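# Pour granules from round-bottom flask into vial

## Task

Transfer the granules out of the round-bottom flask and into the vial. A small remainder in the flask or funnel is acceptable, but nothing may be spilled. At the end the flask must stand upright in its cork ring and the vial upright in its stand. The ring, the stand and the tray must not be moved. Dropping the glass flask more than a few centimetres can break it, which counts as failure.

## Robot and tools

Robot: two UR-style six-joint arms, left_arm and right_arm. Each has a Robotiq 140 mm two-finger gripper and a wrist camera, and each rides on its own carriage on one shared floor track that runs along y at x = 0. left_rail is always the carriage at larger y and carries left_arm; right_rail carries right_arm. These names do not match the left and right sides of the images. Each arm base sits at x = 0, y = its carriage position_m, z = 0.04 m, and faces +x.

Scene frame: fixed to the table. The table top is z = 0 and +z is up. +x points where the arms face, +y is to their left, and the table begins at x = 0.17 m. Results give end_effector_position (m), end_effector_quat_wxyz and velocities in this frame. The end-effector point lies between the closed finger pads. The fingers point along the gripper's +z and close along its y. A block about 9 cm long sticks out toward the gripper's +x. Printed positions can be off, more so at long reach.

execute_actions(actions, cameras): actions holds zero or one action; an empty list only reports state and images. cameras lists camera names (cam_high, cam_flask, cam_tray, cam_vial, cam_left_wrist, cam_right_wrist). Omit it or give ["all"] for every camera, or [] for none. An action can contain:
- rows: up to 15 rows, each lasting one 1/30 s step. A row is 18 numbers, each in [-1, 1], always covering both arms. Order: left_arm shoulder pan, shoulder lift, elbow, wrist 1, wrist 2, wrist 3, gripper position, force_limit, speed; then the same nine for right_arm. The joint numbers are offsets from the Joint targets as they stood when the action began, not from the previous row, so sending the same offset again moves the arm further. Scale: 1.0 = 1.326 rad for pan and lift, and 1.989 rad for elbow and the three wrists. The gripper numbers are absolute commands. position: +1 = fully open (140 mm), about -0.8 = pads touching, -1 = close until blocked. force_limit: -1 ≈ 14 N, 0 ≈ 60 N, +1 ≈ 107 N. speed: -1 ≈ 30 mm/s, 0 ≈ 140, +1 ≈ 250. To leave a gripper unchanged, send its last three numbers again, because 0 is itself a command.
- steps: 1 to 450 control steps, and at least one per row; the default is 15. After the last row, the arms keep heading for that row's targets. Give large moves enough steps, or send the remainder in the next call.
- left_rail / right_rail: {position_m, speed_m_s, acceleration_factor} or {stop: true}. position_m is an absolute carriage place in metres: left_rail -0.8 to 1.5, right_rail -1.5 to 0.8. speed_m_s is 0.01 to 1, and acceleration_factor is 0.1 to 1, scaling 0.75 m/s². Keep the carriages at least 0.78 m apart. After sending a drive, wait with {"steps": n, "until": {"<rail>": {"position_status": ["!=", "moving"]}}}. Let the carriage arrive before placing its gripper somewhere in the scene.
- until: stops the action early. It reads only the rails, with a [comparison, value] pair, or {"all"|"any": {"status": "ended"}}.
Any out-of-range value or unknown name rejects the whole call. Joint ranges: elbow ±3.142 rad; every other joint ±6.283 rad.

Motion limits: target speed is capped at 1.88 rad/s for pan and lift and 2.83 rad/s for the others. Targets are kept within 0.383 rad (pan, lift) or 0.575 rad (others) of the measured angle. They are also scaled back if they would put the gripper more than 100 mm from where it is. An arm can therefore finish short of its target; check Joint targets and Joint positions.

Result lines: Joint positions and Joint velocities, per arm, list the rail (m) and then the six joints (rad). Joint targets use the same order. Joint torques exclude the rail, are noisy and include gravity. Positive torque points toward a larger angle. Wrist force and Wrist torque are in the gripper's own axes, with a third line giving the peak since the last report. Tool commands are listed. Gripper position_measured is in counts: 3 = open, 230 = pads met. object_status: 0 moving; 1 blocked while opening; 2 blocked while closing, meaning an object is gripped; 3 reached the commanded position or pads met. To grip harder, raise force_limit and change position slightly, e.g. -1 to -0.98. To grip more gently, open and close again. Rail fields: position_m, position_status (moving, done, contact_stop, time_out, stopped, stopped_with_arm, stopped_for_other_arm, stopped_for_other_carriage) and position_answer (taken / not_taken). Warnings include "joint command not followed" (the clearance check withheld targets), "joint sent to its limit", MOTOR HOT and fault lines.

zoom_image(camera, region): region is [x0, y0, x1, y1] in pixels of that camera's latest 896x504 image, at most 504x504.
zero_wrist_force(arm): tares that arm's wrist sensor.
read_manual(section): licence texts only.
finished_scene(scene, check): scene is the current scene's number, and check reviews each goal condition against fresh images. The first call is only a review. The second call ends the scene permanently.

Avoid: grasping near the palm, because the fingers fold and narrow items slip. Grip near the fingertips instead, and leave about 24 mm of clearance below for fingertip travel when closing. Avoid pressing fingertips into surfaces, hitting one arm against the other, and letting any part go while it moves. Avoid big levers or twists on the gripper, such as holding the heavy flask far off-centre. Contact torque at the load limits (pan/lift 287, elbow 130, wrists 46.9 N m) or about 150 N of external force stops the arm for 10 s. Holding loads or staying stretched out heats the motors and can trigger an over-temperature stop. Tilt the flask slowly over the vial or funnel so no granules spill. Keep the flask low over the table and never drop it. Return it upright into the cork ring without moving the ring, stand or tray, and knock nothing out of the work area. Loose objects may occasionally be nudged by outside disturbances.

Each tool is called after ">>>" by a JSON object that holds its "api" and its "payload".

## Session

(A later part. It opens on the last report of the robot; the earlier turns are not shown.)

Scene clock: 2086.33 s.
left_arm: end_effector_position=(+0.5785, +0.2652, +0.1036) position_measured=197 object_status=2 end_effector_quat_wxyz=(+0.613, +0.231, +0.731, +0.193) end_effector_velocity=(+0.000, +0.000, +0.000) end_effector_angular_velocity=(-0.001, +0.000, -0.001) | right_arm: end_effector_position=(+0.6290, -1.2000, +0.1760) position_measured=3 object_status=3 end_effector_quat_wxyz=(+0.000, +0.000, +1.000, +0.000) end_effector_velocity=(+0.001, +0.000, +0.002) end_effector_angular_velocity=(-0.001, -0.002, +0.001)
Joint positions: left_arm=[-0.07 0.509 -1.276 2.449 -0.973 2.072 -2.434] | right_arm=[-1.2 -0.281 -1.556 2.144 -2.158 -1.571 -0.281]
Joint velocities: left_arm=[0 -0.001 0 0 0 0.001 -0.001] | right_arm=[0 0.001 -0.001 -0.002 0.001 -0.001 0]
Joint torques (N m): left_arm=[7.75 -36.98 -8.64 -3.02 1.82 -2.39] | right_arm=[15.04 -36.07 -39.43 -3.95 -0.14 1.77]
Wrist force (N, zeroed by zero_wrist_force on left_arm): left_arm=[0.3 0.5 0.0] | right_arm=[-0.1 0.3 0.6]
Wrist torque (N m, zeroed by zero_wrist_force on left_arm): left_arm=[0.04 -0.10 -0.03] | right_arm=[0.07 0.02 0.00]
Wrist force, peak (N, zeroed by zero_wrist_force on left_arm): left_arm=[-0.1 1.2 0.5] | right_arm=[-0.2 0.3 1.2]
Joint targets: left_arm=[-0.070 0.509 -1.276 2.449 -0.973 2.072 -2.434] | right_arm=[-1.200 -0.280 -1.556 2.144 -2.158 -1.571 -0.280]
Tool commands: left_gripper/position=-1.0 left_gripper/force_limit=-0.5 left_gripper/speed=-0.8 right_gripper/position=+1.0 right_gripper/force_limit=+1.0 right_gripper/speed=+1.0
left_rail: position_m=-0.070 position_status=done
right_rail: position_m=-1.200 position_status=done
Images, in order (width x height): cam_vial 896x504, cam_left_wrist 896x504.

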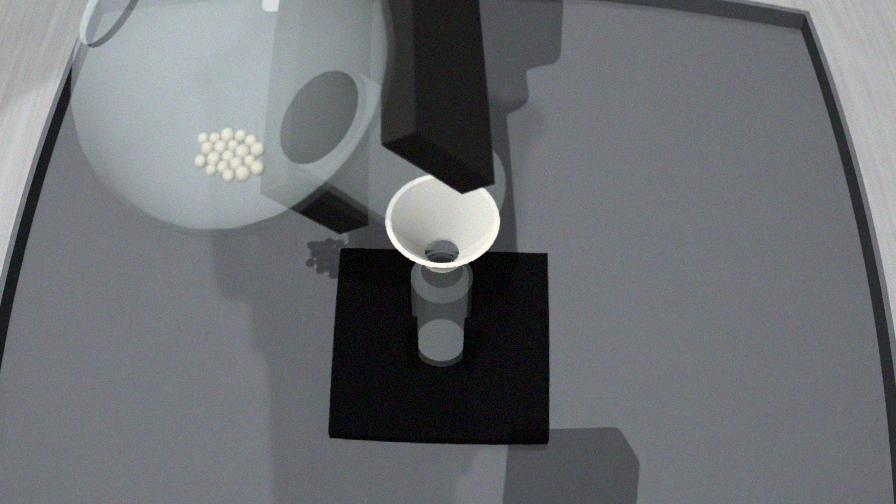

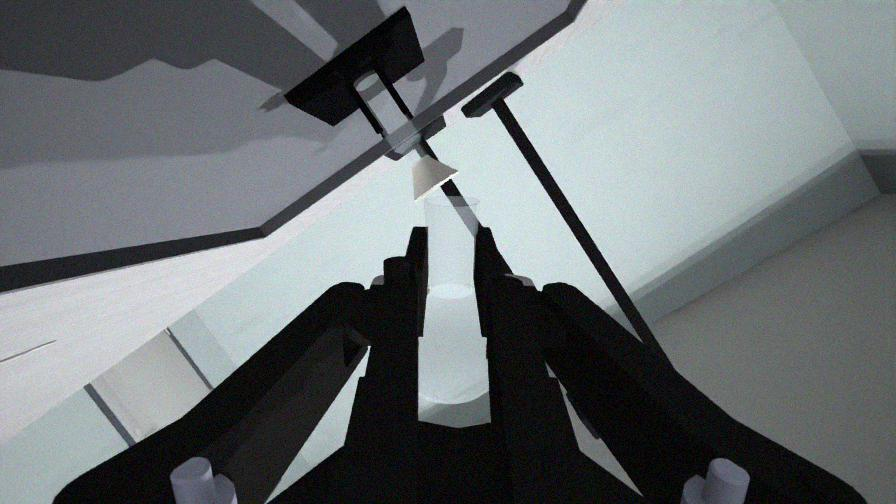

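>>> {"api": "execute_actions", "payload": {"actions": [{"rows": [[0.000012,0.000003,-0.000006,0.000005,0.000008,-0.000117,-1,-0.5,-0.8,0,0,0,0,0,0,1,1,1],[0.000089,0.000021,-0.000043,0.000035,0.000058,-0.000829,-1,-0.5,-0.8,0,0,0,0,0,0,1,1,1],[0.000268,0.000063,-0.000129,0.000107,0.000175,-0.0025,-1,-0.5,-0.8,0,0,0,0,0,0,1,1,1],[0.000564,0.000133,-0.000272,0.000225,0.000368,-0.005263,-1,-0.5,-0.8,0,0,0,0,0,0,1,1,1],[0.000971,0.000229,-0.000469,0.000387,0.000634,-0.009063,-1,-0.5,-0.8,0,0,0,0,0,0,1,1,1],[0.001468,0.000347,-0.000709,0.000585,0.000959,-0.013704,-1,-0.5,-0.8,0,0,0,0,0,0,1,1,1],[0.002025,0.000478,-0.000978,0.000806,0.001323,-0.018899,-1,-0.5,-0.8,0,0,0,0,0,0,1,1,1],[0.002601,0.000615,-0.001256,0.001036,0.001699,-0.024278,-1,-0.5,-0.8,0,0,0,0,0,0,1,1,1],[0.003158,0.000746,-0.001525,0.001257,0.002063,-0.029473,-1,-0.5,-0.8,0,0,0,0,0,0,1,1,1],[0.003655,0.000864,-0.001765,0.001455,0.002388,-0.034114,-1,-0.5,-0.8,0,0,0,0,0,0,1,1,1],[0.004062,0.00096,-0.001962,0.001617,0.002654,-0.037914,-1,-0.5,-0.8,0,0,0,0,0,0,1,1,1],[0.004358,0.00103,-0.002105,0.001735,0.002847,-0.040677,-1,-0.5,-0.8,0,0,0,0,0,0,1,1,1],[0.004537,0.001072,-0.002191,0.001807,0.002964,-0.042348,-1,-0.5,-0.8,0,0,0,0,0,0,1,1,1],[0.004614,0.00109,-0.002228,0.001837,0.003014,-0.04306,-1,-0.5,-0.8,0,0,0,0,0,0,1,1,1],[0.004626,0.001093,-0.002234,0.001842,0.003022,-0.043177,-1,-0.5,-0.8,0,0,0,0,0,0,1,1,1]], "steps": 32}], "cameras": ["cam_vial", "cam_tray", "cam_left_wrist"]}}

Scene clock: 2118.07 s.
left_arm: end_effector_position=(+0.5785, +0.2678, +0.1040) position_measured=197 object_status=2 end_effector_quat_wxyz=(+0.621, +0.198, +0.740, +0.166) end_effector_velocity=(+0.000, +0.000, +0.000) end_effector_angular_velocity=(-0.001, +0.000, +0.001) | right_arm: end_effector_position=(+0.6290, -1.2000, +0.1760) position_measured=3 object_status=3 end_effector_quat_wxyz=(+0.000, +0.000, +1.000, +0.000) end_effector_velocity=(+0.000, +0.001, -0.001) end_effector_angular_velocity=(+0.001, +0.001, +0.001)
Joint positions: left_arm=[-0.07 0.515 -1.275 2.444 -0.969 2.078 -2.519] | right_arm=[-1.2 -0.28 -1.556 2.144 -2.158 -1.571 -0.28]
Joint velocities: left_arm=[0 0 0 0 0 0 -0.001] | right_arm=[0 0.001 0.001 0 0 0.001 0]
Joint torques (N m): left_arm=[12.51 -36.66 -29.9 0.01 3.08 -2.64] | right_arm=[15.32 -35.78 -38.38 -4.28 0.14 1.68]
Wrist force (N, zeroed by zero_wrist_force on left_arm): left_arm=[-0.1 0.5 -0.1] | right_arm=[0.2 0.5 0.8]
Wrist torque (N m, zeroed by zero_wrist_force on left_arm): left_arm=[0.01 -0.05 -0.02] | right_arm=[0.10 -0.05 0.00]
Wrist force, peak (N, zeroed by zero_wrist_force on left_arm): left_arm=[-0.2 1.0 0.0] | right_arm=[0.1 0.5 1.1]
Joint targets: left_arm=[-0.070 0.515 -1.275 2.444 -0.969 2.078 -2.520] | right_arm=[-1.200 -0.280 -1.556 2.144 -2.158 -1.571 -0.280]
left_rail: position_m=-0.070 position_status=done
right_rail: position_m=-1.200 position_status=done
Images, in order (width x height): cam_tray 896x504, cam_vial 896x504, cam_left_wrist 896x504.

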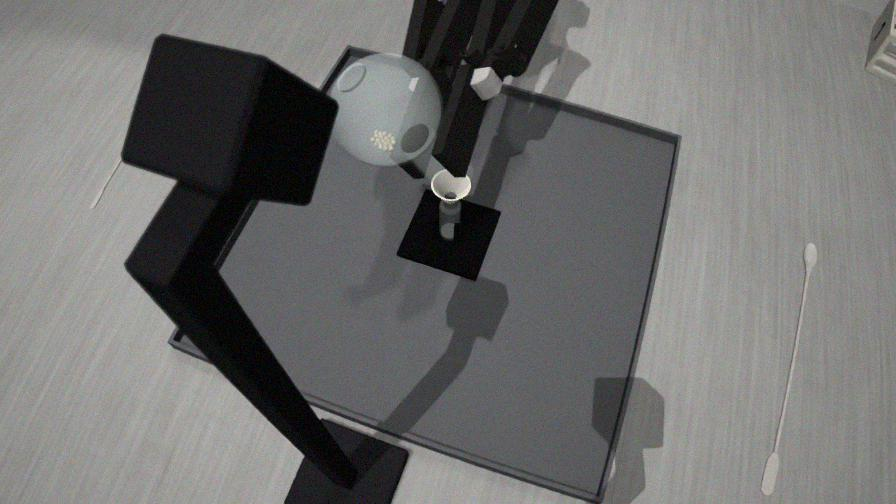

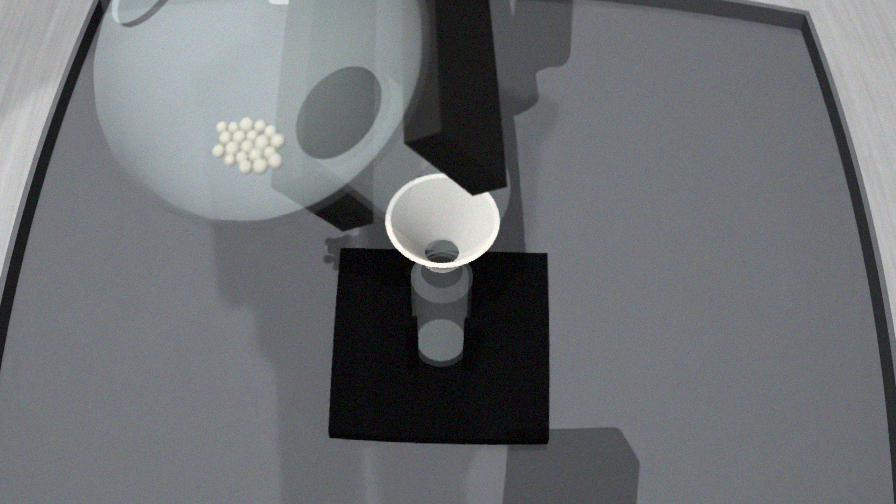

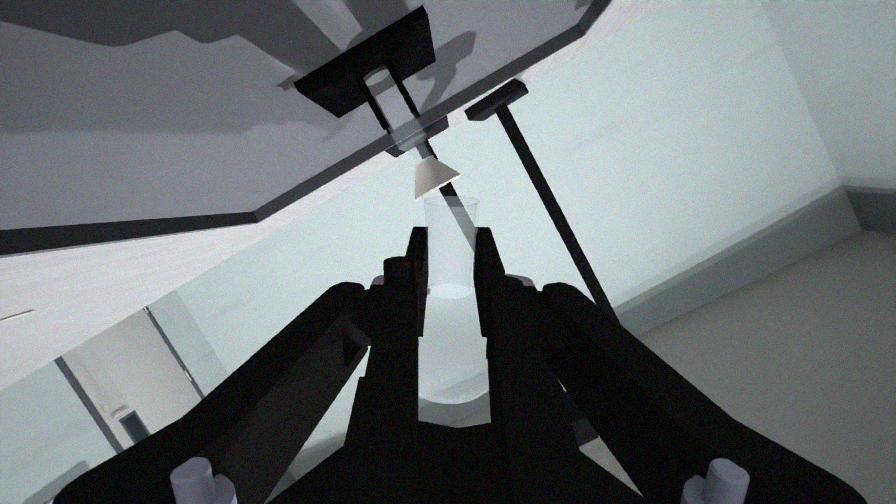

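>>> {"api": "execute_actions", "payload": {"actions": [{"rows": [[0.000012,0.000004,-0.000006,0.000004,0.000008,-0.000117,-1,-0.5,-0.8,0,0,0,0,0,0,1,1,1],[0.000088,0.000025,-0.00004,0.000029,0.000058,-0.000829,-1,-0.5,-0.8,0,0,0,0,0,0,1,1,1],[0.000265,0.000077,-0.00012,0.000089,0.000173,-0.0025,-1,-0.5,-0.8,0,0,0,0,0,0,1,1,1],[0.000559,0.000162,-0.000253,0.000187,0.000365,-0.005263,-1,-0.5,-0.8,0,0,0,0,0,0,1,1,1],[0.000962,0.000279,-0.000436,0.000321,0.000629,-0.009063,-1,-0.5,-0.8,0,0,0,0,0,0,1,1,1],[0.001455,0.000421,-0.000659,0.000486,0.000951,-0.013704,-1,-0.5,-0.8,0,0,0,0,0,0,1,1,1],[0.002006,0.000581,-0.000909,0.00067,0.001311,-0.018898,-1,-0.5,-0.8,0,0,0,0,0,0,1,1,1],[0.002578,0.000746,-0.001167,0.000861,0.001684,-0.024278,-1,-0.5,-0.8,0,0,0,0,0,0,1,1,1],[0.003129,0.000906,-0.001417,0.001045,0.002044,-0.029472,-1,-0.5,-0.8,0,0,0,0,0,0,1,1,1],[0.003622,0.001048,-0.00164,0.00121,0.002366,-0.034113,-1,-0.5,-0.8,0,0,0,0,0,0,1,1,1],[0.004025,0.001165,-0.001823,0.001344,0.00263,-0.037913,-1,-0.5,-0.8,0,0,0,0,0,0,1,1,1],[0.004319,0.00125,-0.001956,0.001442,0.002822,-0.040676,-1,-0.5,-0.8,0,0,0,0,0,0,1,1,1],[0.004496,0.001302,-0.002036,0.001502,0.002937,-0.042347,-1,-0.5,-0.8,0,0,0,0,0,0,1,1,1],[0.004572,0.001323,-0.00207,0.001527,0.002987,-0.043059,-1,-0.5,-0.8,0,0,0,0,0,0,1,1,1],[0.004584,0.001327,-0.002076,0.001531,0.002995,-0.043176,-1,-0.5,-0.8,0,0,0,0,0,0,1,1,1]], "steps": 32}], "cameras": ["cam_vial", "cam_left_wrist"]}}

Scene clock: 2141.23 s.
left_arm: end_effector_position=(+0.5783, +0.2704, +0.1043) position_measured=197 object_status=2 end_effector_quat_wxyz=(+0.627, +0.166, +0.748, +0.139) end_effector_velocity=(+0.000, +0.000, +0.000) end_effector_angular_velocity=(-0.001, +0.000, -0.001) | right_arm: end_effector_position=(+0.6290, -1.2000, +0.1760) position_measured=3 object_status=3 end_effector_quat_wxyz=(+0.000, +0.000, +1.000, +0.000) end_effector_velocity=(+0.000, +0.000, +0.000) end_effector_angular_velocity=(-0.001, +0.000, +0.001)
Joint positions: left_arm=[-0.07 0.522 -1.273 2.44 -0.966 2.084 -2.605] | right_arm=[-1.2 -0.28 -1.556 2.144 -2.158 -1.571 -0.28]
Joint velocities: left_arm=[0 0 0 0 0 0.001 -0.001] | right_arm=[0 0 0.001 0 -0.001 -0.001 -0.001]
Joint torques (N m): left_arm=[12.1 -36.17 -29.83 0.05 2.94 -2.26] | right_arm=[14.86 -35.66 -37.57 -4.89 0.05 2.1]
Wrist force (N, zeroed by zero_wrist_force on left_arm): left_arm=[-0.2 0.2 -0.1] | right_arm=[0.1 0.2 0.7]
Wrist torque (N m, zeroed by zero_wrist_force on left_arm): left_arm=[-0.06 -0.03 -0.03] | right_arm=[0.06 -0.03 0.00]
Wrist force, peak (N, zeroed by zero_wrist_force on left_arm): left_arm=[-0.8 0.6 0.5] | right_arm=[-0.2 0.8 1.0]
Joint targets: left_arm=[-0.070 0.522 -1.273 2.440 -0.966 2.084 -2.605] | right_arm=[-1.200 -0.280 -1.556 2.144 -2.158 -1.571 -0.280]
left_rail: position_m=-0.070 position_status=done
right_rail: position_m=-1.200 position_status=done
Images, in order (width x height): cam_vial 896x504, cam_left_wrist 896x504.

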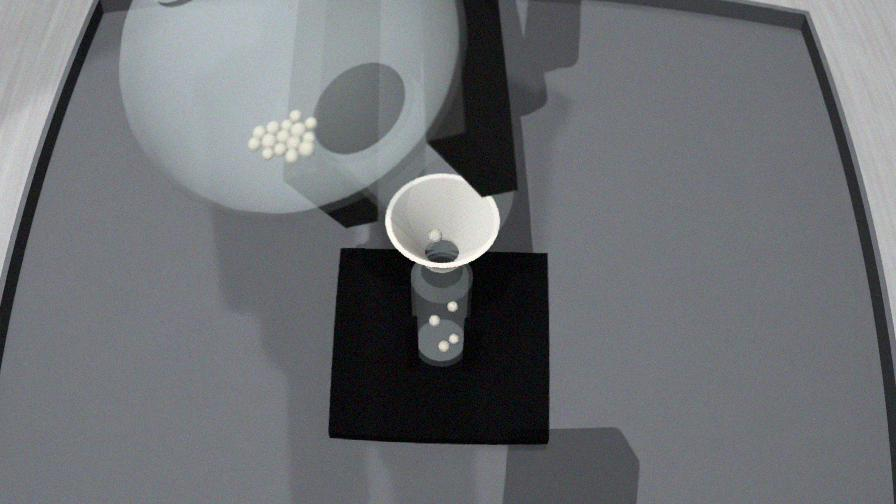

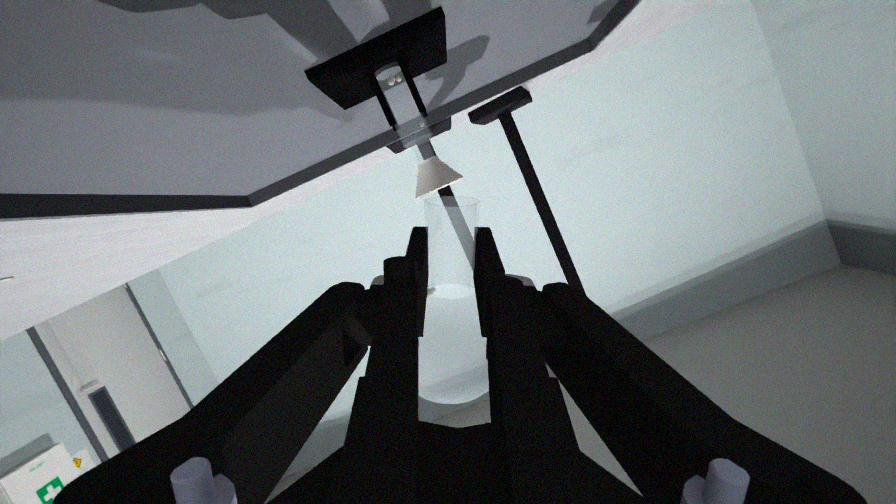

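>>> {"api": "execute_actions", "payload": {"actions": [], "cameras": ["cam_vial", "cam_tray"]}}

Scene clock: 2143.70 s.
left_arm: end_effector_position=(+0.5783, +0.2704, +0.1043) position_measured=197 object_status=2 end_effector_quat_wxyz=(+0.627, +0.166, +0.748, +0.139) end_effector_velocity=(+0.000, +0.000, +0.000) end_effector_angular_velocity=(+0.000, +0.001, +0.000) | right_arm: end_effector_position=(+0.6290, -1.2000, +0.1760) position_measured=3 object_status=3 end_effector_quat_wxyz=(+0.000, +0.000, +1.000, +0.000) end_effector_velocity=(-0.001, +0.000, -0.001) end_effector_angular_velocity=(-0.001, +0.002, +0.000)
Joint positions: left_arm=[-0.07 0.522 -1.273 2.44 -0.966 2.084 -2.605] | right_arm=[-1.2 -0.281 -1.556 2.144 -2.158 -1.571 -0.28]
Joint velocities: left_arm=[0 0 0 0 0 0.001 0] | right_arm=[0 0 0.001 0.001 0 -0.001 0]
Joint torques (N m): left_arm=[10.88 -37.67 -23.94 -0.85 2.69 -2.38] | right_arm=[15.33 -38 -40.65 -4.31 0.17 1.72]
Wrist force (N, zeroed by zero_wrist_force on left_arm): left_arm=[-0.7 0.5 -0.1] | right_arm=[0.0 0.4 0.8]
Wrist torque (N m, zeroed by zero_wrist_force on left_arm): left_arm=[-0.01 0.07 -0.03] | right_arm=[0.09 -0.01 0.00]
Wrist force, peak (N, zeroed by zero_wrist_force on left_arm): left_arm=[-0.7 0.5 -0.1] | right_arm=[0.1 0.8 1.0]
Joint targets: left_arm=[-0.070 0.522 -1.273 2.440 -0.966 2.084 -2.605] | right_arm=[-1.200 -0.280 -1.556 2.144 -2.158 -1.571 -0.280]
Tool commands: left_gripper/position=-1.0 left_gripper/force_limit=-0.5 left_gripper/speed=-0.8 right_gripper/position=+1.0 right_gripper/force_limit=+1.0 right_gripper/speed=+1.0
left_rail: position_m=-0.070 position_status=done
right_rail: position_m=-1.200 position_status=done
Images, in order (width x height): cam_tray 896x504, cam_vial 896x504.

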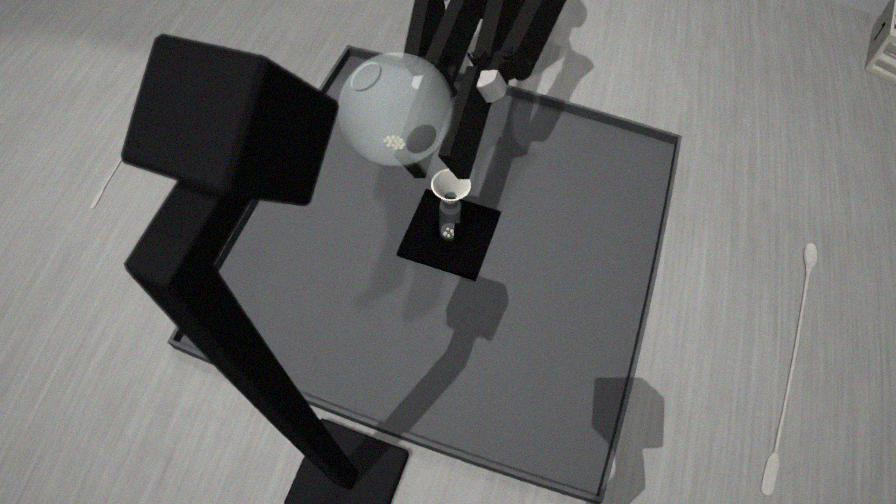

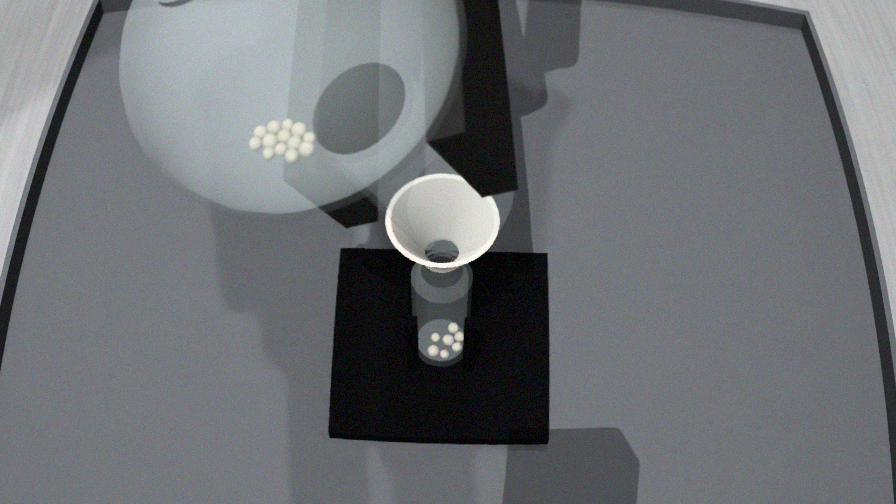

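>>> {"api": "execute_actions", "payload": {"actions": [{"rows": [[0.000006,0.000002,-0.000003,0.000002,0.000004,-0.000059,-1,-0.5,-0.8,0,0,0,0,0,0,1,1,1],[0.000044,0.000015,-0.000019,0.000012,0.000029,-0.000415,-1,-0.5,-0.8,0,0,0,0,0,0,1,1,1],[0.000132,0.000045,-0.000056,0.000036,0.000086,-0.00125,-1,-0.5,-0.8,0,0,0,0,0,0,1,1,1],[0.000277,0.000095,-0.000117,0.000075,0.000181,-0.002632,-1,-0.5,-0.8,0,0,0,0,0,0,1,1,1],[0.000478,0.000163,-0.000202,0.000128,0.000312,-0.004532,-1,-0.5,-0.8,0,0,0,0,0,0,1,1,1],[0.000722,0.000247,-0.000305,0.000194,0.000471,-0.006853,-1,-0.5,-0.8,0,0,0,0,0,0,1,1,1],[0.000996,0.00034,-0.000421,0.000268,0.000649,-0.009451,-1,-0.5,-0.8,0,0,0,0,0,0,1,1,1],[0.001279,0.000437,-0.00054,0.000344,0.000834,-0.012141,-1,-0.5,-0.8,0,0,0,0,0,0,1,1,1],[0.001552,0.000531,-0.000656,0.000417,0.001013,-0.014738,-1,-0.5,-0.8,0,0,0,0,0,0,1,1,1],[0.001797,0.000614,-0.000759,0.000483,0.001172,-0.017059,-1,-0.5,-0.8,0,0,0,0,0,0,1,1,1],[0.001997,0.000683,-0.000844,0.000537,0.001302,-0.018959,-1,-0.5,-0.8,0,0,0,0,0,0,1,1,1],[0.002143,0.000732,-0.000905,0.000576,0.001397,-0.020341,-1,-0.5,-0.8,0,0,0,0,0,0,1,1,1],[0.002231,0.000762,-0.000942,0.0006,0.001455,-0.021177,-1,-0.5,-0.8,0,0,0,0,0,0,1,1,1],[0.002268,0.000775,-0.000958,0.00061,0.001479,-0.021533,-1,-0.5,-0.8,0,0,0,0,0,0,1,1,1],[0.002274,0.000777,-0.000961,0.000611,0.001483,-0.021591,-1,-0.5,-0.8,0,0,0,0,0,0,1,1,1]], "steps": 30}], "cameras": ["cam_vial"]}}

Scene clock: 2179.30 s.
left_arm: end_effector_position=(+0.5782, +0.2716, +0.1043) position_measured=197 object_status=2 end_effector_quat_wxyz=(+0.630, +0.150, +0.751, +0.125) end_effector_velocity=(+0.000, +0.001, +0.000) end_effector_angular_velocity=(+0.001, +0.000, +0.001) | right_arm: end_effector_position=(+0.6290, -1.2000, +0.1760) position_measured=3 object_status=3 end_effector_quat_wxyz=(+0.000, +0.000, +1.000, +0.000) end_effector_velocity=(+0.000, +0.000, -0.001) end_effector_angular_velocity=(+0.001, +0.002, -0.001)
Joint positions: left_arm=[-0.07 0.525 -1.272 2.438 -0.965 2.087 -2.648] | right_arm=[-1.2 -0.28 -1.556 2.144 -2.158 -1.571 -0.28]
Joint velocities: left_arm=[0 0 0 0 0 -0.001 0] | right_arm=[0 -0.001 0.001 0 0.001 0 0]
Joint torques (N m): left_arm=[13.35 -36.21 -29.81 0.02 2.9 -2.39] | right_arm=[16.04 -34.07 -37.57 -4.91 0.25 1.35]
Wrist force (N, zeroed by zero_wrist_force on left_arm): left_arm=[0.2 0.6 0.0] | right_arm=[0.1 0.6 0.8]
Wrist torque (N m, zeroed by zero_wrist_force on left_arm): left_arm=[0.00 -0.11 -0.05] | right_arm=[0.14 -0.03 0.00]
Wrist force, peak (N, zeroed by zero_wrist_force on left_arm): left_arm=[-0.6 0.6 0.4] | right_arm=[0.1 0.8 1.1]
Joint targets: left_arm=[-0.070 0.525 -1.272 2.438 -0.965 2.087 -2.648] | right_arm=[-1.200 -0.280 -1.556 2.144 -2.158 -1.571 -0.280]
left_rail: position_m=-0.070 position_status=done
right_rail: position_m=-1.200 position_status=done
Images, in order (width x height): cam_vial 896x504.

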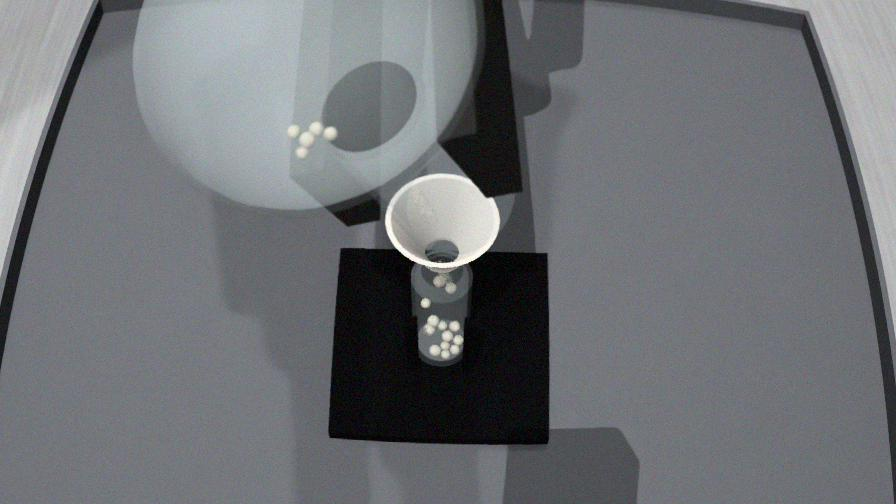

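>>> {"api": "execute_actions", "payload": {"actions": [{"rows": [[0.000012,0.000004,-0.000005,0.000003,0.000008,-0.000117,-1,-0.5,-0.8,0,0,0,0,0,0,1,1,1],[0.000087,0.000032,-0.000035,0.00002,0.000057,-0.000829,-1,-0.5,-0.8,0,0,0,0,0,0,1,1,1],[0.000262,0.000096,-0.000107,0.000061,0.000171,-0.0025,-1,-0.5,-0.8,0,0,0,0,0,0,1,1,1],[0.000552,0.000202,-0.000224,0.000129,0.00036,-0.005264,-1,-0.5,-0.8,0,0,0,0,0,0,1,1,1],[0.00095,0.000348,-0.000386,0.000222,0.00062,-0.009064,-1,-0.5,-0.8,0,0,0,0,0,0,1,1,1],[0.001437,0.000527,-0.000584,0.000336,0.000938,-0.013706,-1,-0.5,-0.8,0,0,0,0,0,0,1,1,1],[0.001982,0.000727,-0.000805,0.000464,0.001293,-0.0189,-1,-0.5,-0.8,0,0,0,0,0,0,1,1,1],[0.002546,0.000933,-0.001035,0.000596,0.001662,-0.024281,-1,-0.5,-0.8,0,0,0,0,0,0,1,1,1],[0.003091,0.001133,-0.001256,0.000724,0.002017,-0.029475,-1,-0.5,-0.8,0,0,0,0,0,0,1,1,1],[0.003578,0.001312,-0.001454,0.000838,0.002335,-0.034117,-1,-0.5,-0.8,0,0,0,0,0,0,1,1,1],[0.003976,0.001458,-0.001616,0.000931,0.002595,-0.037917,-1,-0.5,-0.8,0,0,0,0,0,0,1,1,1],[0.004266,0.001564,-0.001733,0.000999,0.002784,-0.040681,-1,-0.5,-0.8,0,0,0,0,0,0,1,1,1],[0.004441,0.001628,-0.001805,0.00104,0.002898,-0.042352,-1,-0.5,-0.8,0,0,0,0,0,0,1,1,1],[0.004516,0.001656,-0.001835,0.001057,0.002947,-0.043064,-1,-0.5,-0.8,0,0,0,0,0,0,1,1,1],[0.004528,0.00166,-0.00184,0.00106,0.002955,-0.043181,-1,-0.5,-0.8,0,0,0,0,0,0,1,1,1]], "steps": 32}], "cameras": ["cam_vial", "cam_tray"]}}

Scene clock: 2196.13 s.
left_arm: end_effector_position=(+0.5779, +0.2741, +0.1042) position_measured=197 object_status=2 end_effector_quat_wxyz=(+0.635, +0.117, +0.757, +0.098) end_effector_velocity=(+0.000, +0.000, +0.000) end_effector_angular_velocity=(-0.003, +0.000, +0.000) | right_arm: end_effector_position=(+0.6290, -1.2000, +0.1760) position_measured=3 object_status=3 end_effector_quat_wxyz=(+0.000, +0.000, +1.000, +0.000) end_effector_velocity=(+0.000, +0.000, +0.001) end_effector_angular_velocity=(-0.001, -0.003, +0.000)
Joint positions: left_arm=[-0.07 0.531 -1.27 2.435 -0.963 2.093 -2.734] | right_arm=[-1.2 -0.28 -1.556 2.144 -2.158 -1.571 -0.281]
Joint velocities: left_arm=[0 0 0 0 0 0 -0.003] | right_arm=[0 0 -0.002 0 -0.002 0 0]
Joint torques (N m): left_arm=[11.96 -36.72 -30.03 0.05 3.05 -2.35] | right_arm=[20.34 -35.06 -36.81 -4.38 -0.17 0.97]
Wrist force (N, zeroed by zero_wrist_force on left_arm): left_arm=[0.0 0.1 0.0] | right_arm=[0.0 0.6 0.8]
Wrist torque (N m, zeroed by zero_wrist_force on left_arm): left_arm=[-0.14 -0.10 -0.04] | right_arm=[0.13 -0.01 0.00]
Wrist force, peak (N, zeroed by zero_wrist_force on left_arm): left_arm=[0.0 1.1 0.5] | right_arm=[-0.3 0.4 1.2]
Joint targets: left_arm=[-0.070 0.531 -1.270 2.435 -0.963 2.093 -2.734] | right_arm=[-1.200 -0.280 -1.556 2.144 -2.158 -1.571 -0.280]
left_rail: position_m=-0.070 position_status=done
right_rail: position_m=-1.200 position_status=done
Images, in order (width x height): cam_tray 896x504, cam_vial 896x504.

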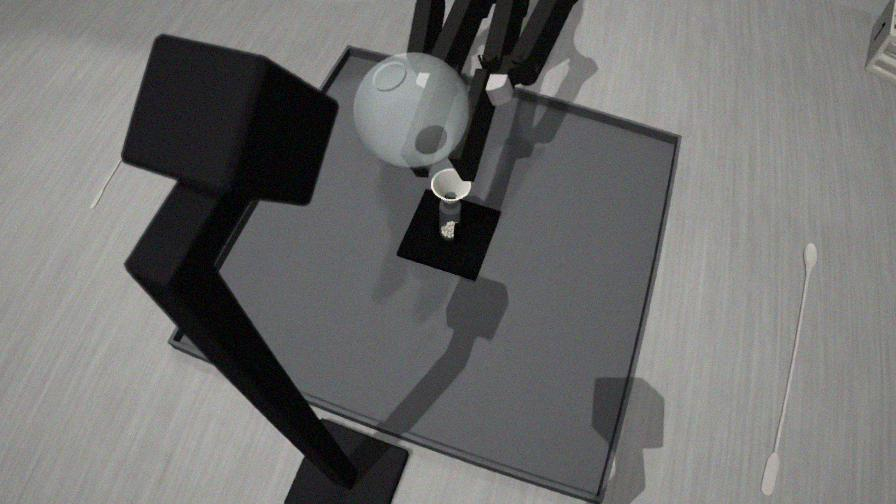

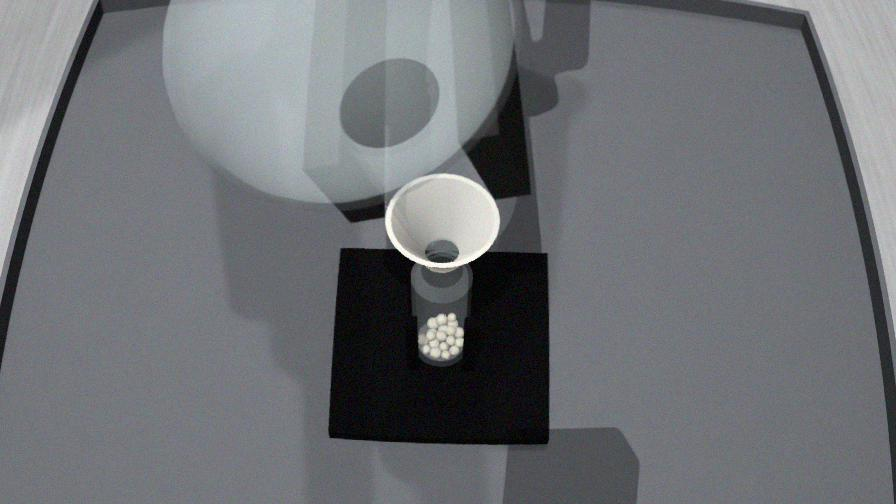

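>>> {"api": "zoom_image", "payload": {"camera": "cam_vial", "region": [330, 150, 560, 450]}}

>>> {"api": "zoom_image", "payload": {"camera": "cam_vial", "region": [150, 0, 560, 230]}}

Scaled by 1.680 from the camera's 896x504 image, which has a finer 1280x720 frame.

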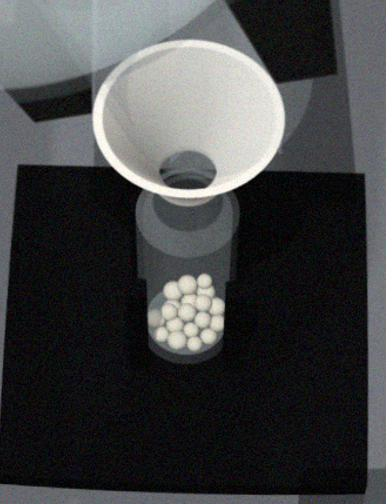

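Scaled by 1.229 from the camera's 896x504 image, which has a finer 1280x720 frame.

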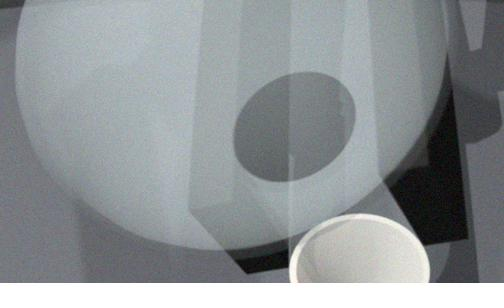

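>>> {"api": "execute_actions", "payload": {"actions": [], "cameras": ["cam_left_wrist", "cam_vial", "cam_tray", "cam_high"]}}

>>> {"api": "zoom_image", "payload": {"camera": "cam_left_wrist", "region": [320, 100, 580, 420]}}

Scene clock: 2203.30 s.
left_arm: end_effector_position=(+0.5779, +0.2741, +0.1042) position_measured=197 object_status=2 end_effector_quat_wxyz=(+0.635, +0.117, +0.757, +0.098) end_effector_velocity=(+0.000, +0.000, +0.000) end_effector_angular_velocity=(-0.001, +0.000, -0.001) | right_arm: end_effector_position=(+0.6290, -1.2000, +0.1760) position_measured=3 object_status=3 end_effector_quat_wxyz=(+0.000, +0.000, +1.000, +0.000) end_effector_velocity=(+0.000, -0.001, -0.001) end_effector_angular_velocity=(+0.002, +0.001, -0.002)
Joint positions: left_arm=[-0.07 0.531 -1.27 2.435 -0.963 2.093 -2.734] | right_arm=[-1.2 -0.28 -1.556 2.144 -2.158 -1.571 -0.28]
Joint velocities: left_arm=[0 0 0 0 0 0 0] | right_arm=[0 -0.002 0.002 -0.001 0 0.001 0.001]
Joint torques (N m): left_arm=[12.58 -37.44 -23.08 -0.9 2.69 -2.46] | right_arm=[15.55 -36.6 -37.98 -4.45 -0.18 1.06]
Wrist force (N, zeroed by zero_wrist_force on left_arm): left_arm=[0.2 0.4 0.2] | right_arm=[0.0 0.5 0.5]
Wrist torque (N m, zeroed by zero_wrist_force on left_arm): left_arm=[-0.06 -0.14 -0.04] | right_arm=[0.11 -0.01 0.00]
Wrist force, peak (N, zeroed by zero_wrist_force on left_arm): left_arm=[-0.4 0.5 0.7] | right_arm=[0.1 0.6 1.1]
Joint targets: left_arm=[-0.070 0.531 -1.270 2.435 -0.963 2.093 -2.734] | right_arm=[-1.200 -0.280 -1.556 2.144 -2.158 -1.571 -0.280]
Tool commands: left_gripper/position=-1.0 left_gripper/force_limit=-0.5 left_gripper/speed=-0.8 right_gripper/position=+1.0 right_gripper/force_limit=+1.0 right_gripper/speed=+1.0
left_rail: position_m=-0.070 position_status=done
right_rail: position_m=-1.200 position_status=done
Images, in order (width x height): cam_high 896x504, cam_tray 896x504, cam_vial 896x504, cam_left_wrist 896x504.

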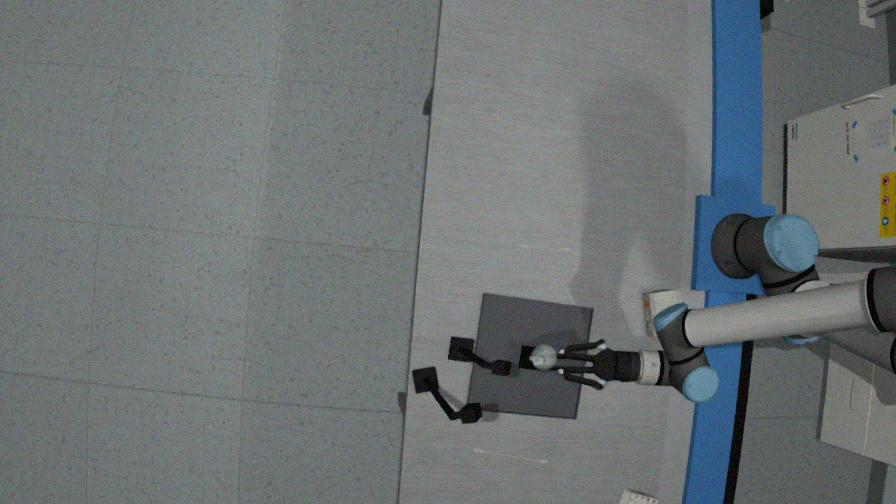

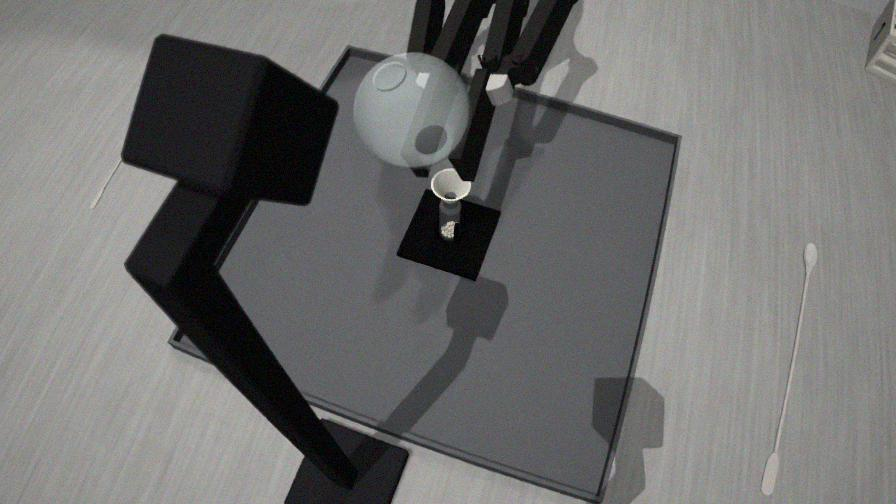

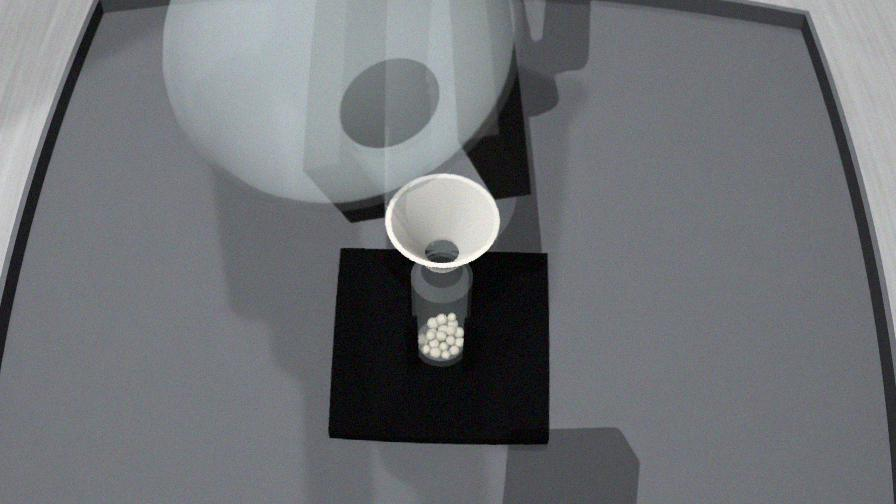

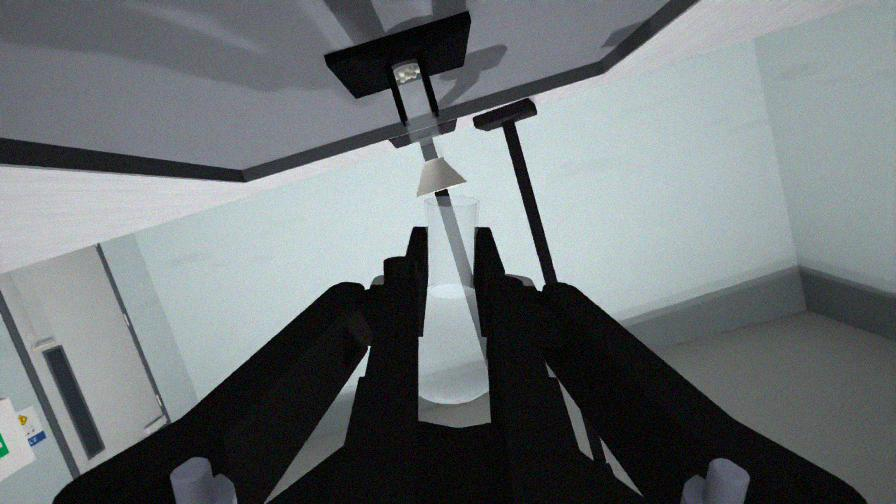

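Scaled by 1.575 from the camera's 896x504 image, which has a finer 1280x720 frame.

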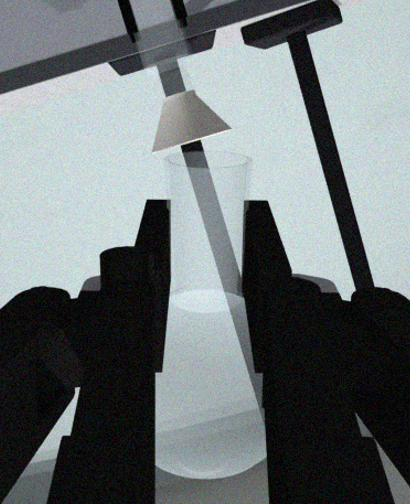

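>>> {"api": "zoom_image", "payload": {"camera": "cam_tray", "region": [320, 40, 620, 320]}}

Scaled by 1.680 from the camera's 896x504 image, which has a finer 1280x720 frame.

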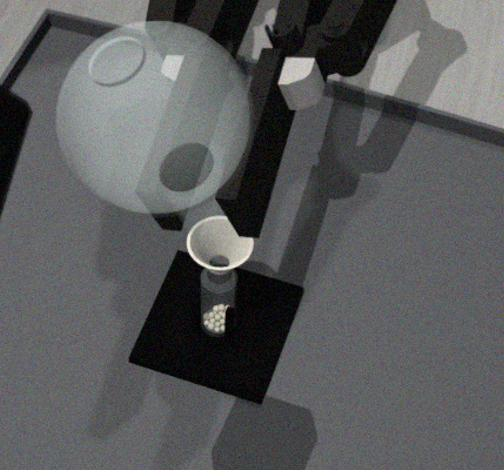

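>>> {"api": "execute_actions", "payload": {"actions": [{"rows": [[-0.000057,-0.000258,0.000001,0.000167,-0.000037,0.001046,-1,-0.5,-0.8,0,0,0,0,0,0,1,1,1],[-0.000405,-0.001836,0.000005,0.00119,-0.000264,0.007436,-1,-0.5,-0.8,0,0,0,0,0,0,1,1,1],[-0.00122,-0.005537,0.000015,0.003587,-0.000797,0.022424,-1,-0.5,-0.8,0,0,0,0,0,0,1,1,1],[-0.002568,-0.011657,0.000032,0.007553,-0.001678,0.047211,-1,-0.5,-0.8,0,0,0,0,0,0,1,1,1],[-0.004422,-0.020072,0.000055,0.013005,-0.002889,0.081292,-1,-0.5,-0.8,0,0,0,0,0,0,1,1,1],[-0.006687,-0.030352,0.000083,0.019665,-0.004368,0.122926,-1,-0.5,-0.8,0,0,0,0,0,0,1,1,1],[-0.009222,-0.041856,0.000114,0.027119,-0.006024,0.169517,-1,-0.5,-0.8,0,0,0,0,0,0,1,1,1],[-0.011847,-0.05377,0.000147,0.034839,-0.007738,0.217773,-1,-0.5,-0.8,0,0,0,0,0,0,1,1,1],[-0.014382,-0.065274,0.000178,0.042293,-0.009394,0.264364,-1,-0.5,-0.8,0,0,0,0,0,0,1,1,1],[-0.016647,-0.075554,0.000206,0.048953,-0.010873,0.305998,-1,-0.5,-0.8,0,0,0,0,0,0,1,1,1],[-0.018501,-0.083969,0.000229,0.054405,-0.012084,0.340079,-1,-0.5,-0.8,0,0,0,0,0,0,1,1,1],[-0.019849,-0.090089,0.000246,0.058371,-0.012965,0.364866,-1,-0.5,-0.8,0,0,0,0,0,0,1,1,1],[-0.020664,-0.09379,0.000256,0.060768,-0.013498,0.379854,-1,-0.5,-0.8,0,0,0,0,0,0,1,1,1],[-0.021012,-0.095368,0.00026,0.061791,-0.013725,0.386244,-1,-0.5,-0.8,0,0,0,0,0,0,1,1,1],[-0.021069,-0.095626,0.000261,0.061958,-0.013762,0.38729,-1,-0.5,-0.8,0,0,0,0,0,0,1,1,1]], "steps": 34}], "cameras": ["cam_vial", "cam_left_wrist"]}}

Scene clock: 2316.73 s.
left_arm: end_effector_position=(+0.5779, +0.2620, +0.1550) position_measured=197 object_status=2 end_effector_quat_wxyz=(+0.551, +0.395, +0.657, +0.331) end_effector_velocity=(+0.000, +0.001, +0.000) end_effector_angular_velocity=(+0.004, +0.000, +0.000) | right_arm: end_effector_position=(+0.6290, -1.2000, +0.1760) position_measured=3 object_status=3 end_effector_quat_wxyz=(+0.000, +0.000, +1.000, +0.000) end_effector_velocity=(-0.001, +0.001, -0.001) end_effector_angular_velocity=(+0.001, +0.001, +0.001)
Joint positions: left_arm=[-0.07 0.503 -1.397 2.435 -0.84 2.065 -1.964] | right_arm=[-1.2 -0.281 -1.556 2.144 -2.158 -1.571 -0.281]
Joint velocities: left_arm=[0 0.001 0 0 0 0 0.003] | right_arm=[0 0.001 0.001 0.001 0 0 0]
Joint torques (N m): left_arm=[-12.35 -54.74 -14.04 0.31 -2.22 3.98] | right_arm=[16.26 -33.96 -37.3 -4.53 0.28 1.05]
Wrist force (N, zeroed by zero_wrist_force on left_arm): left_arm=[-0.1 0.2 0.3] | right_arm=[0.1 0.7 0.4]
Wrist torque (N m, zeroed by zero_wrist_force on left_arm): left_arm=[0.06 0.05 0.00] | right_arm=[0.15 -0.03 0.00]
Wrist force, peak (N, zeroed by zero_wrist_force on left_arm): left_arm=[-1.4 0.3 0.2] | right_arm=[-0.4 0.4 1.1]
Joint targets: left_arm=[-0.070 0.503 -1.397 2.435 -0.840 2.065 -1.964] | right_arm=[-1.200 -0.280 -1.556 2.144 -2.158 -1.571 -0.280]
left_rail: position_m=-0.070 position_status=done
right_rail: position_m=-1.200 position_status=done
Images, in order (width x height): cam_vial 896x504, cam_left_wrist 896x504.

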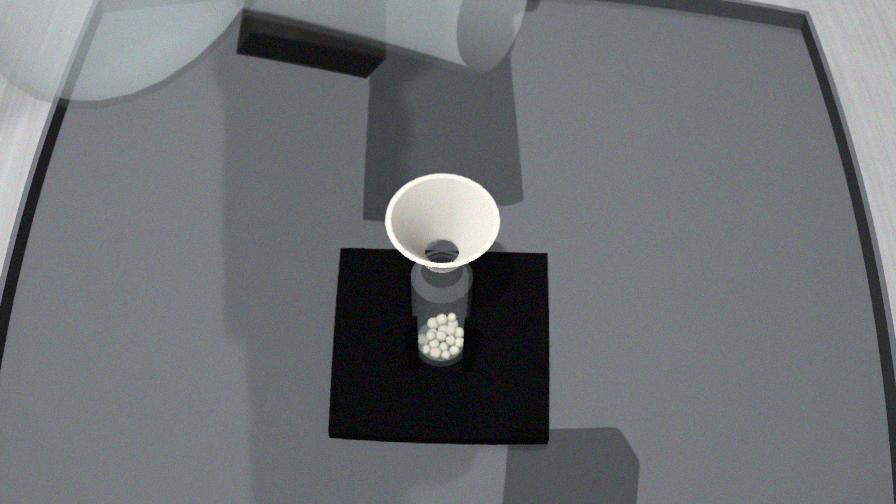

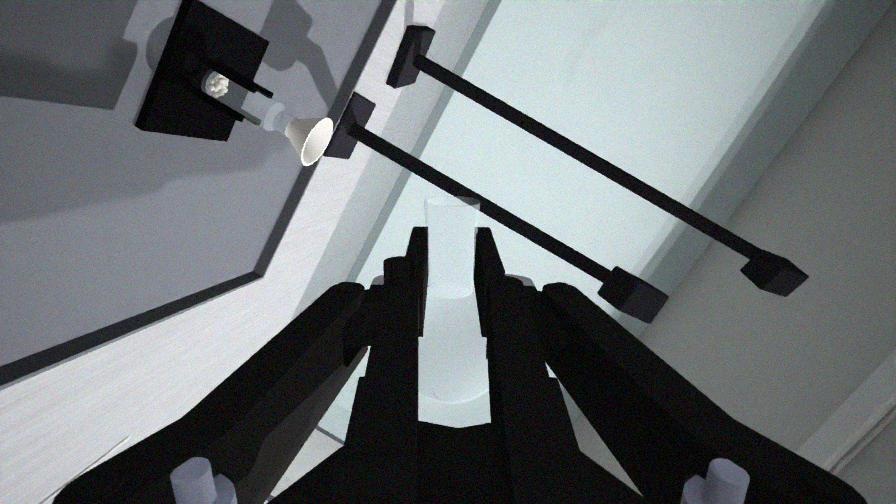

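>>> {"api": "execute_actions", "payload": {"actions": [{"rows": [[0.000106,0.000021,0.000037,-0.000321,0.000082,0.001025,-1,-0.5,-0.8,0,0,0,0,0,0,1,1,1],[0.000753,0.000152,0.000264,-0.002282,0.000582,0.007288,-1,-0.5,-0.8,0,0,0,0,0,0,1,1,1],[0.00227,0.000459,0.000797,-0.006882,0.001756,0.021979,-1,-0.5,-0.8,0,0,0,0,0,0,1,1,1],[0.004779,0.000967,0.001678,-0.01449,0.003696,0.046273,-1,-0.5,-0.8,0,0,0,0,0,0,1,1,1],[0.008228,0.001665,0.002889,-0.02495,0.006365,0.079678,-1,-0.5,-0.8,0,0,0,0,0,0,1,1,1],[0.012442,0.002517,0.004368,-0.037729,0.009625,0.120485,-1,-0.5,-0.8,0,0,0,0,0,0,1,1,1],[0.017158,0.003471,0.006024,-0.052029,0.013272,0.166151,-1,-0.5,-0.8,0,0,0,0,0,0,1,1,1],[0.022043,0.004459,0.007738,-0.066839,0.017051,0.213449,-1,-0.5,-0.8,0,0,0,0,0,0,1,1,1],[0.026759,0.005413,0.009394,-0.081139,0.020698,0.259115,-1,-0.5,-0.8,0,0,0,0,0,0,1,1,1],[0.030973,0.006265,0.010873,-0.093918,0.023958,0.299922,-1,-0.5,-0.8,0,0,0,0,0,0,1,1,1],[0.034422,0.006963,0.012084,-0.104378,0.026627,0.333327,-1,-0.5,-0.8,0,0,0,0,0,0,1,1,1],[0.036931,0.007471,0.012965,-0.111986,0.028567,0.357621,-1,-0.5,-0.8,0,0,0,0,0,0,1,1,1],[0.038448,0.007778,0.013498,-0.116586,0.029741,0.372312,-1,-0.5,-0.8,0,0,0,0,0,0,1,1,1],[0.039095,0.007909,0.013725,-0.118547,0.030241,0.378575,-1,-0.5,-0.8,0,0,0,0,0,0,1,1,1],[0.039201,0.00793,0.013762,-0.118868,0.030323,0.3796,-1,-0.5,-0.8,0,0,0,0,0,0,1,1,1]], "steps": 34}], "cameras": ["cam_vial"]}}

Scene clock: 2349.83 s.
left_arm: end_effector_position=(+0.5750, +0.2800, +0.2000) position_measured=197 object_status=2 end_effector_quat_wxyz=(+0.402, +0.582, +0.402, +0.582) end_effector_velocity=(+0.000, +0.000, +0.000) end_effector_angular_velocity=(+0.002, +0.000, +0.000) | right_arm: end_effector_position=(+0.6290, -1.2000, +0.1760) position_measured=3 object_status=3 end_effector_quat_wxyz=(+0.000, +0.000, +1.000, +0.000) end_effector_velocity=(+0.002, +0.000, +0.002) end_effector_angular_velocity=(+0.001, -0.004, +0.000)
Joint positions: left_arm=[-0.07 0.555 -1.386 2.463 -1.076 2.126 -1.209] | right_arm=[-1.2 -0.28 -1.556 2.144 -2.158 -1.571 -0.28]
Joint velocities: left_arm=[0 0 0 0 -0.001 0.001 0.002] | right_arm=[0 0 -0.001 -0.002 -0.001 0.002 0]
Joint torques (N m): left_arm=[14.44 -31.41 -11.46 -5.7 2.62 3.23] | right_arm=[14.01 -36.88 -37.42 -4.37 -0.2 1.18]
Wrist force (N, zeroed by zero_wrist_force on left_arm): left_arm=[-1.8 -0.7 1.0] | right_arm=[0.1 0.4 0.9]
Wrist torque (N m, zeroed by zero_wrist_force on left_arm): left_arm=[-0.03 0.32 0.00] | right_arm=[0.09 -0.03 0.00]
Wrist force, peak (N, zeroed by zero_wrist_force on left_arm): left_arm=[-1.8 -0.7 1.0] | right_arm=[0.1 0.7 0.9]
Joint targets: left_arm=[-0.070 0.555 -1.386 2.463 -1.076 2.126 -1.209] | right_arm=[-1.200 -0.280 -1.556 2.144 -2.158 -1.571 -0.280]
left_rail: position_m=-0.070 position_status=done
right_rail: position_m=-1.200 position_status=done
Images, in order (width x height): cam_vial 896x504.

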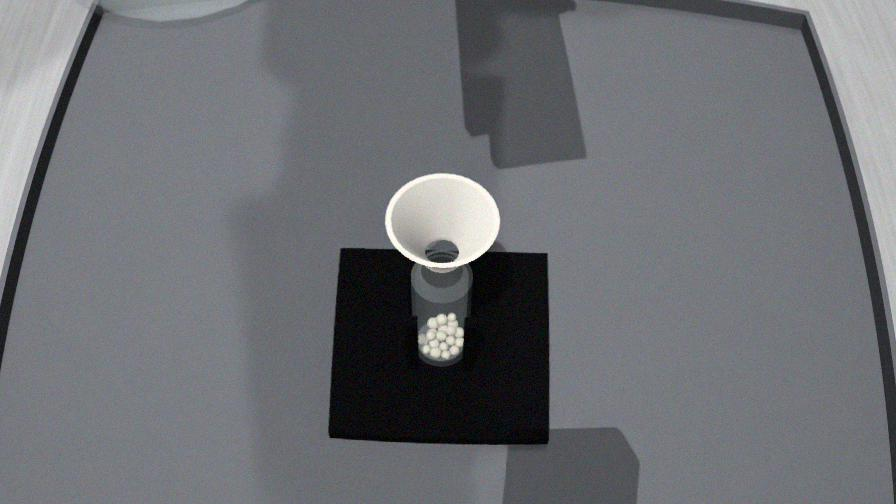

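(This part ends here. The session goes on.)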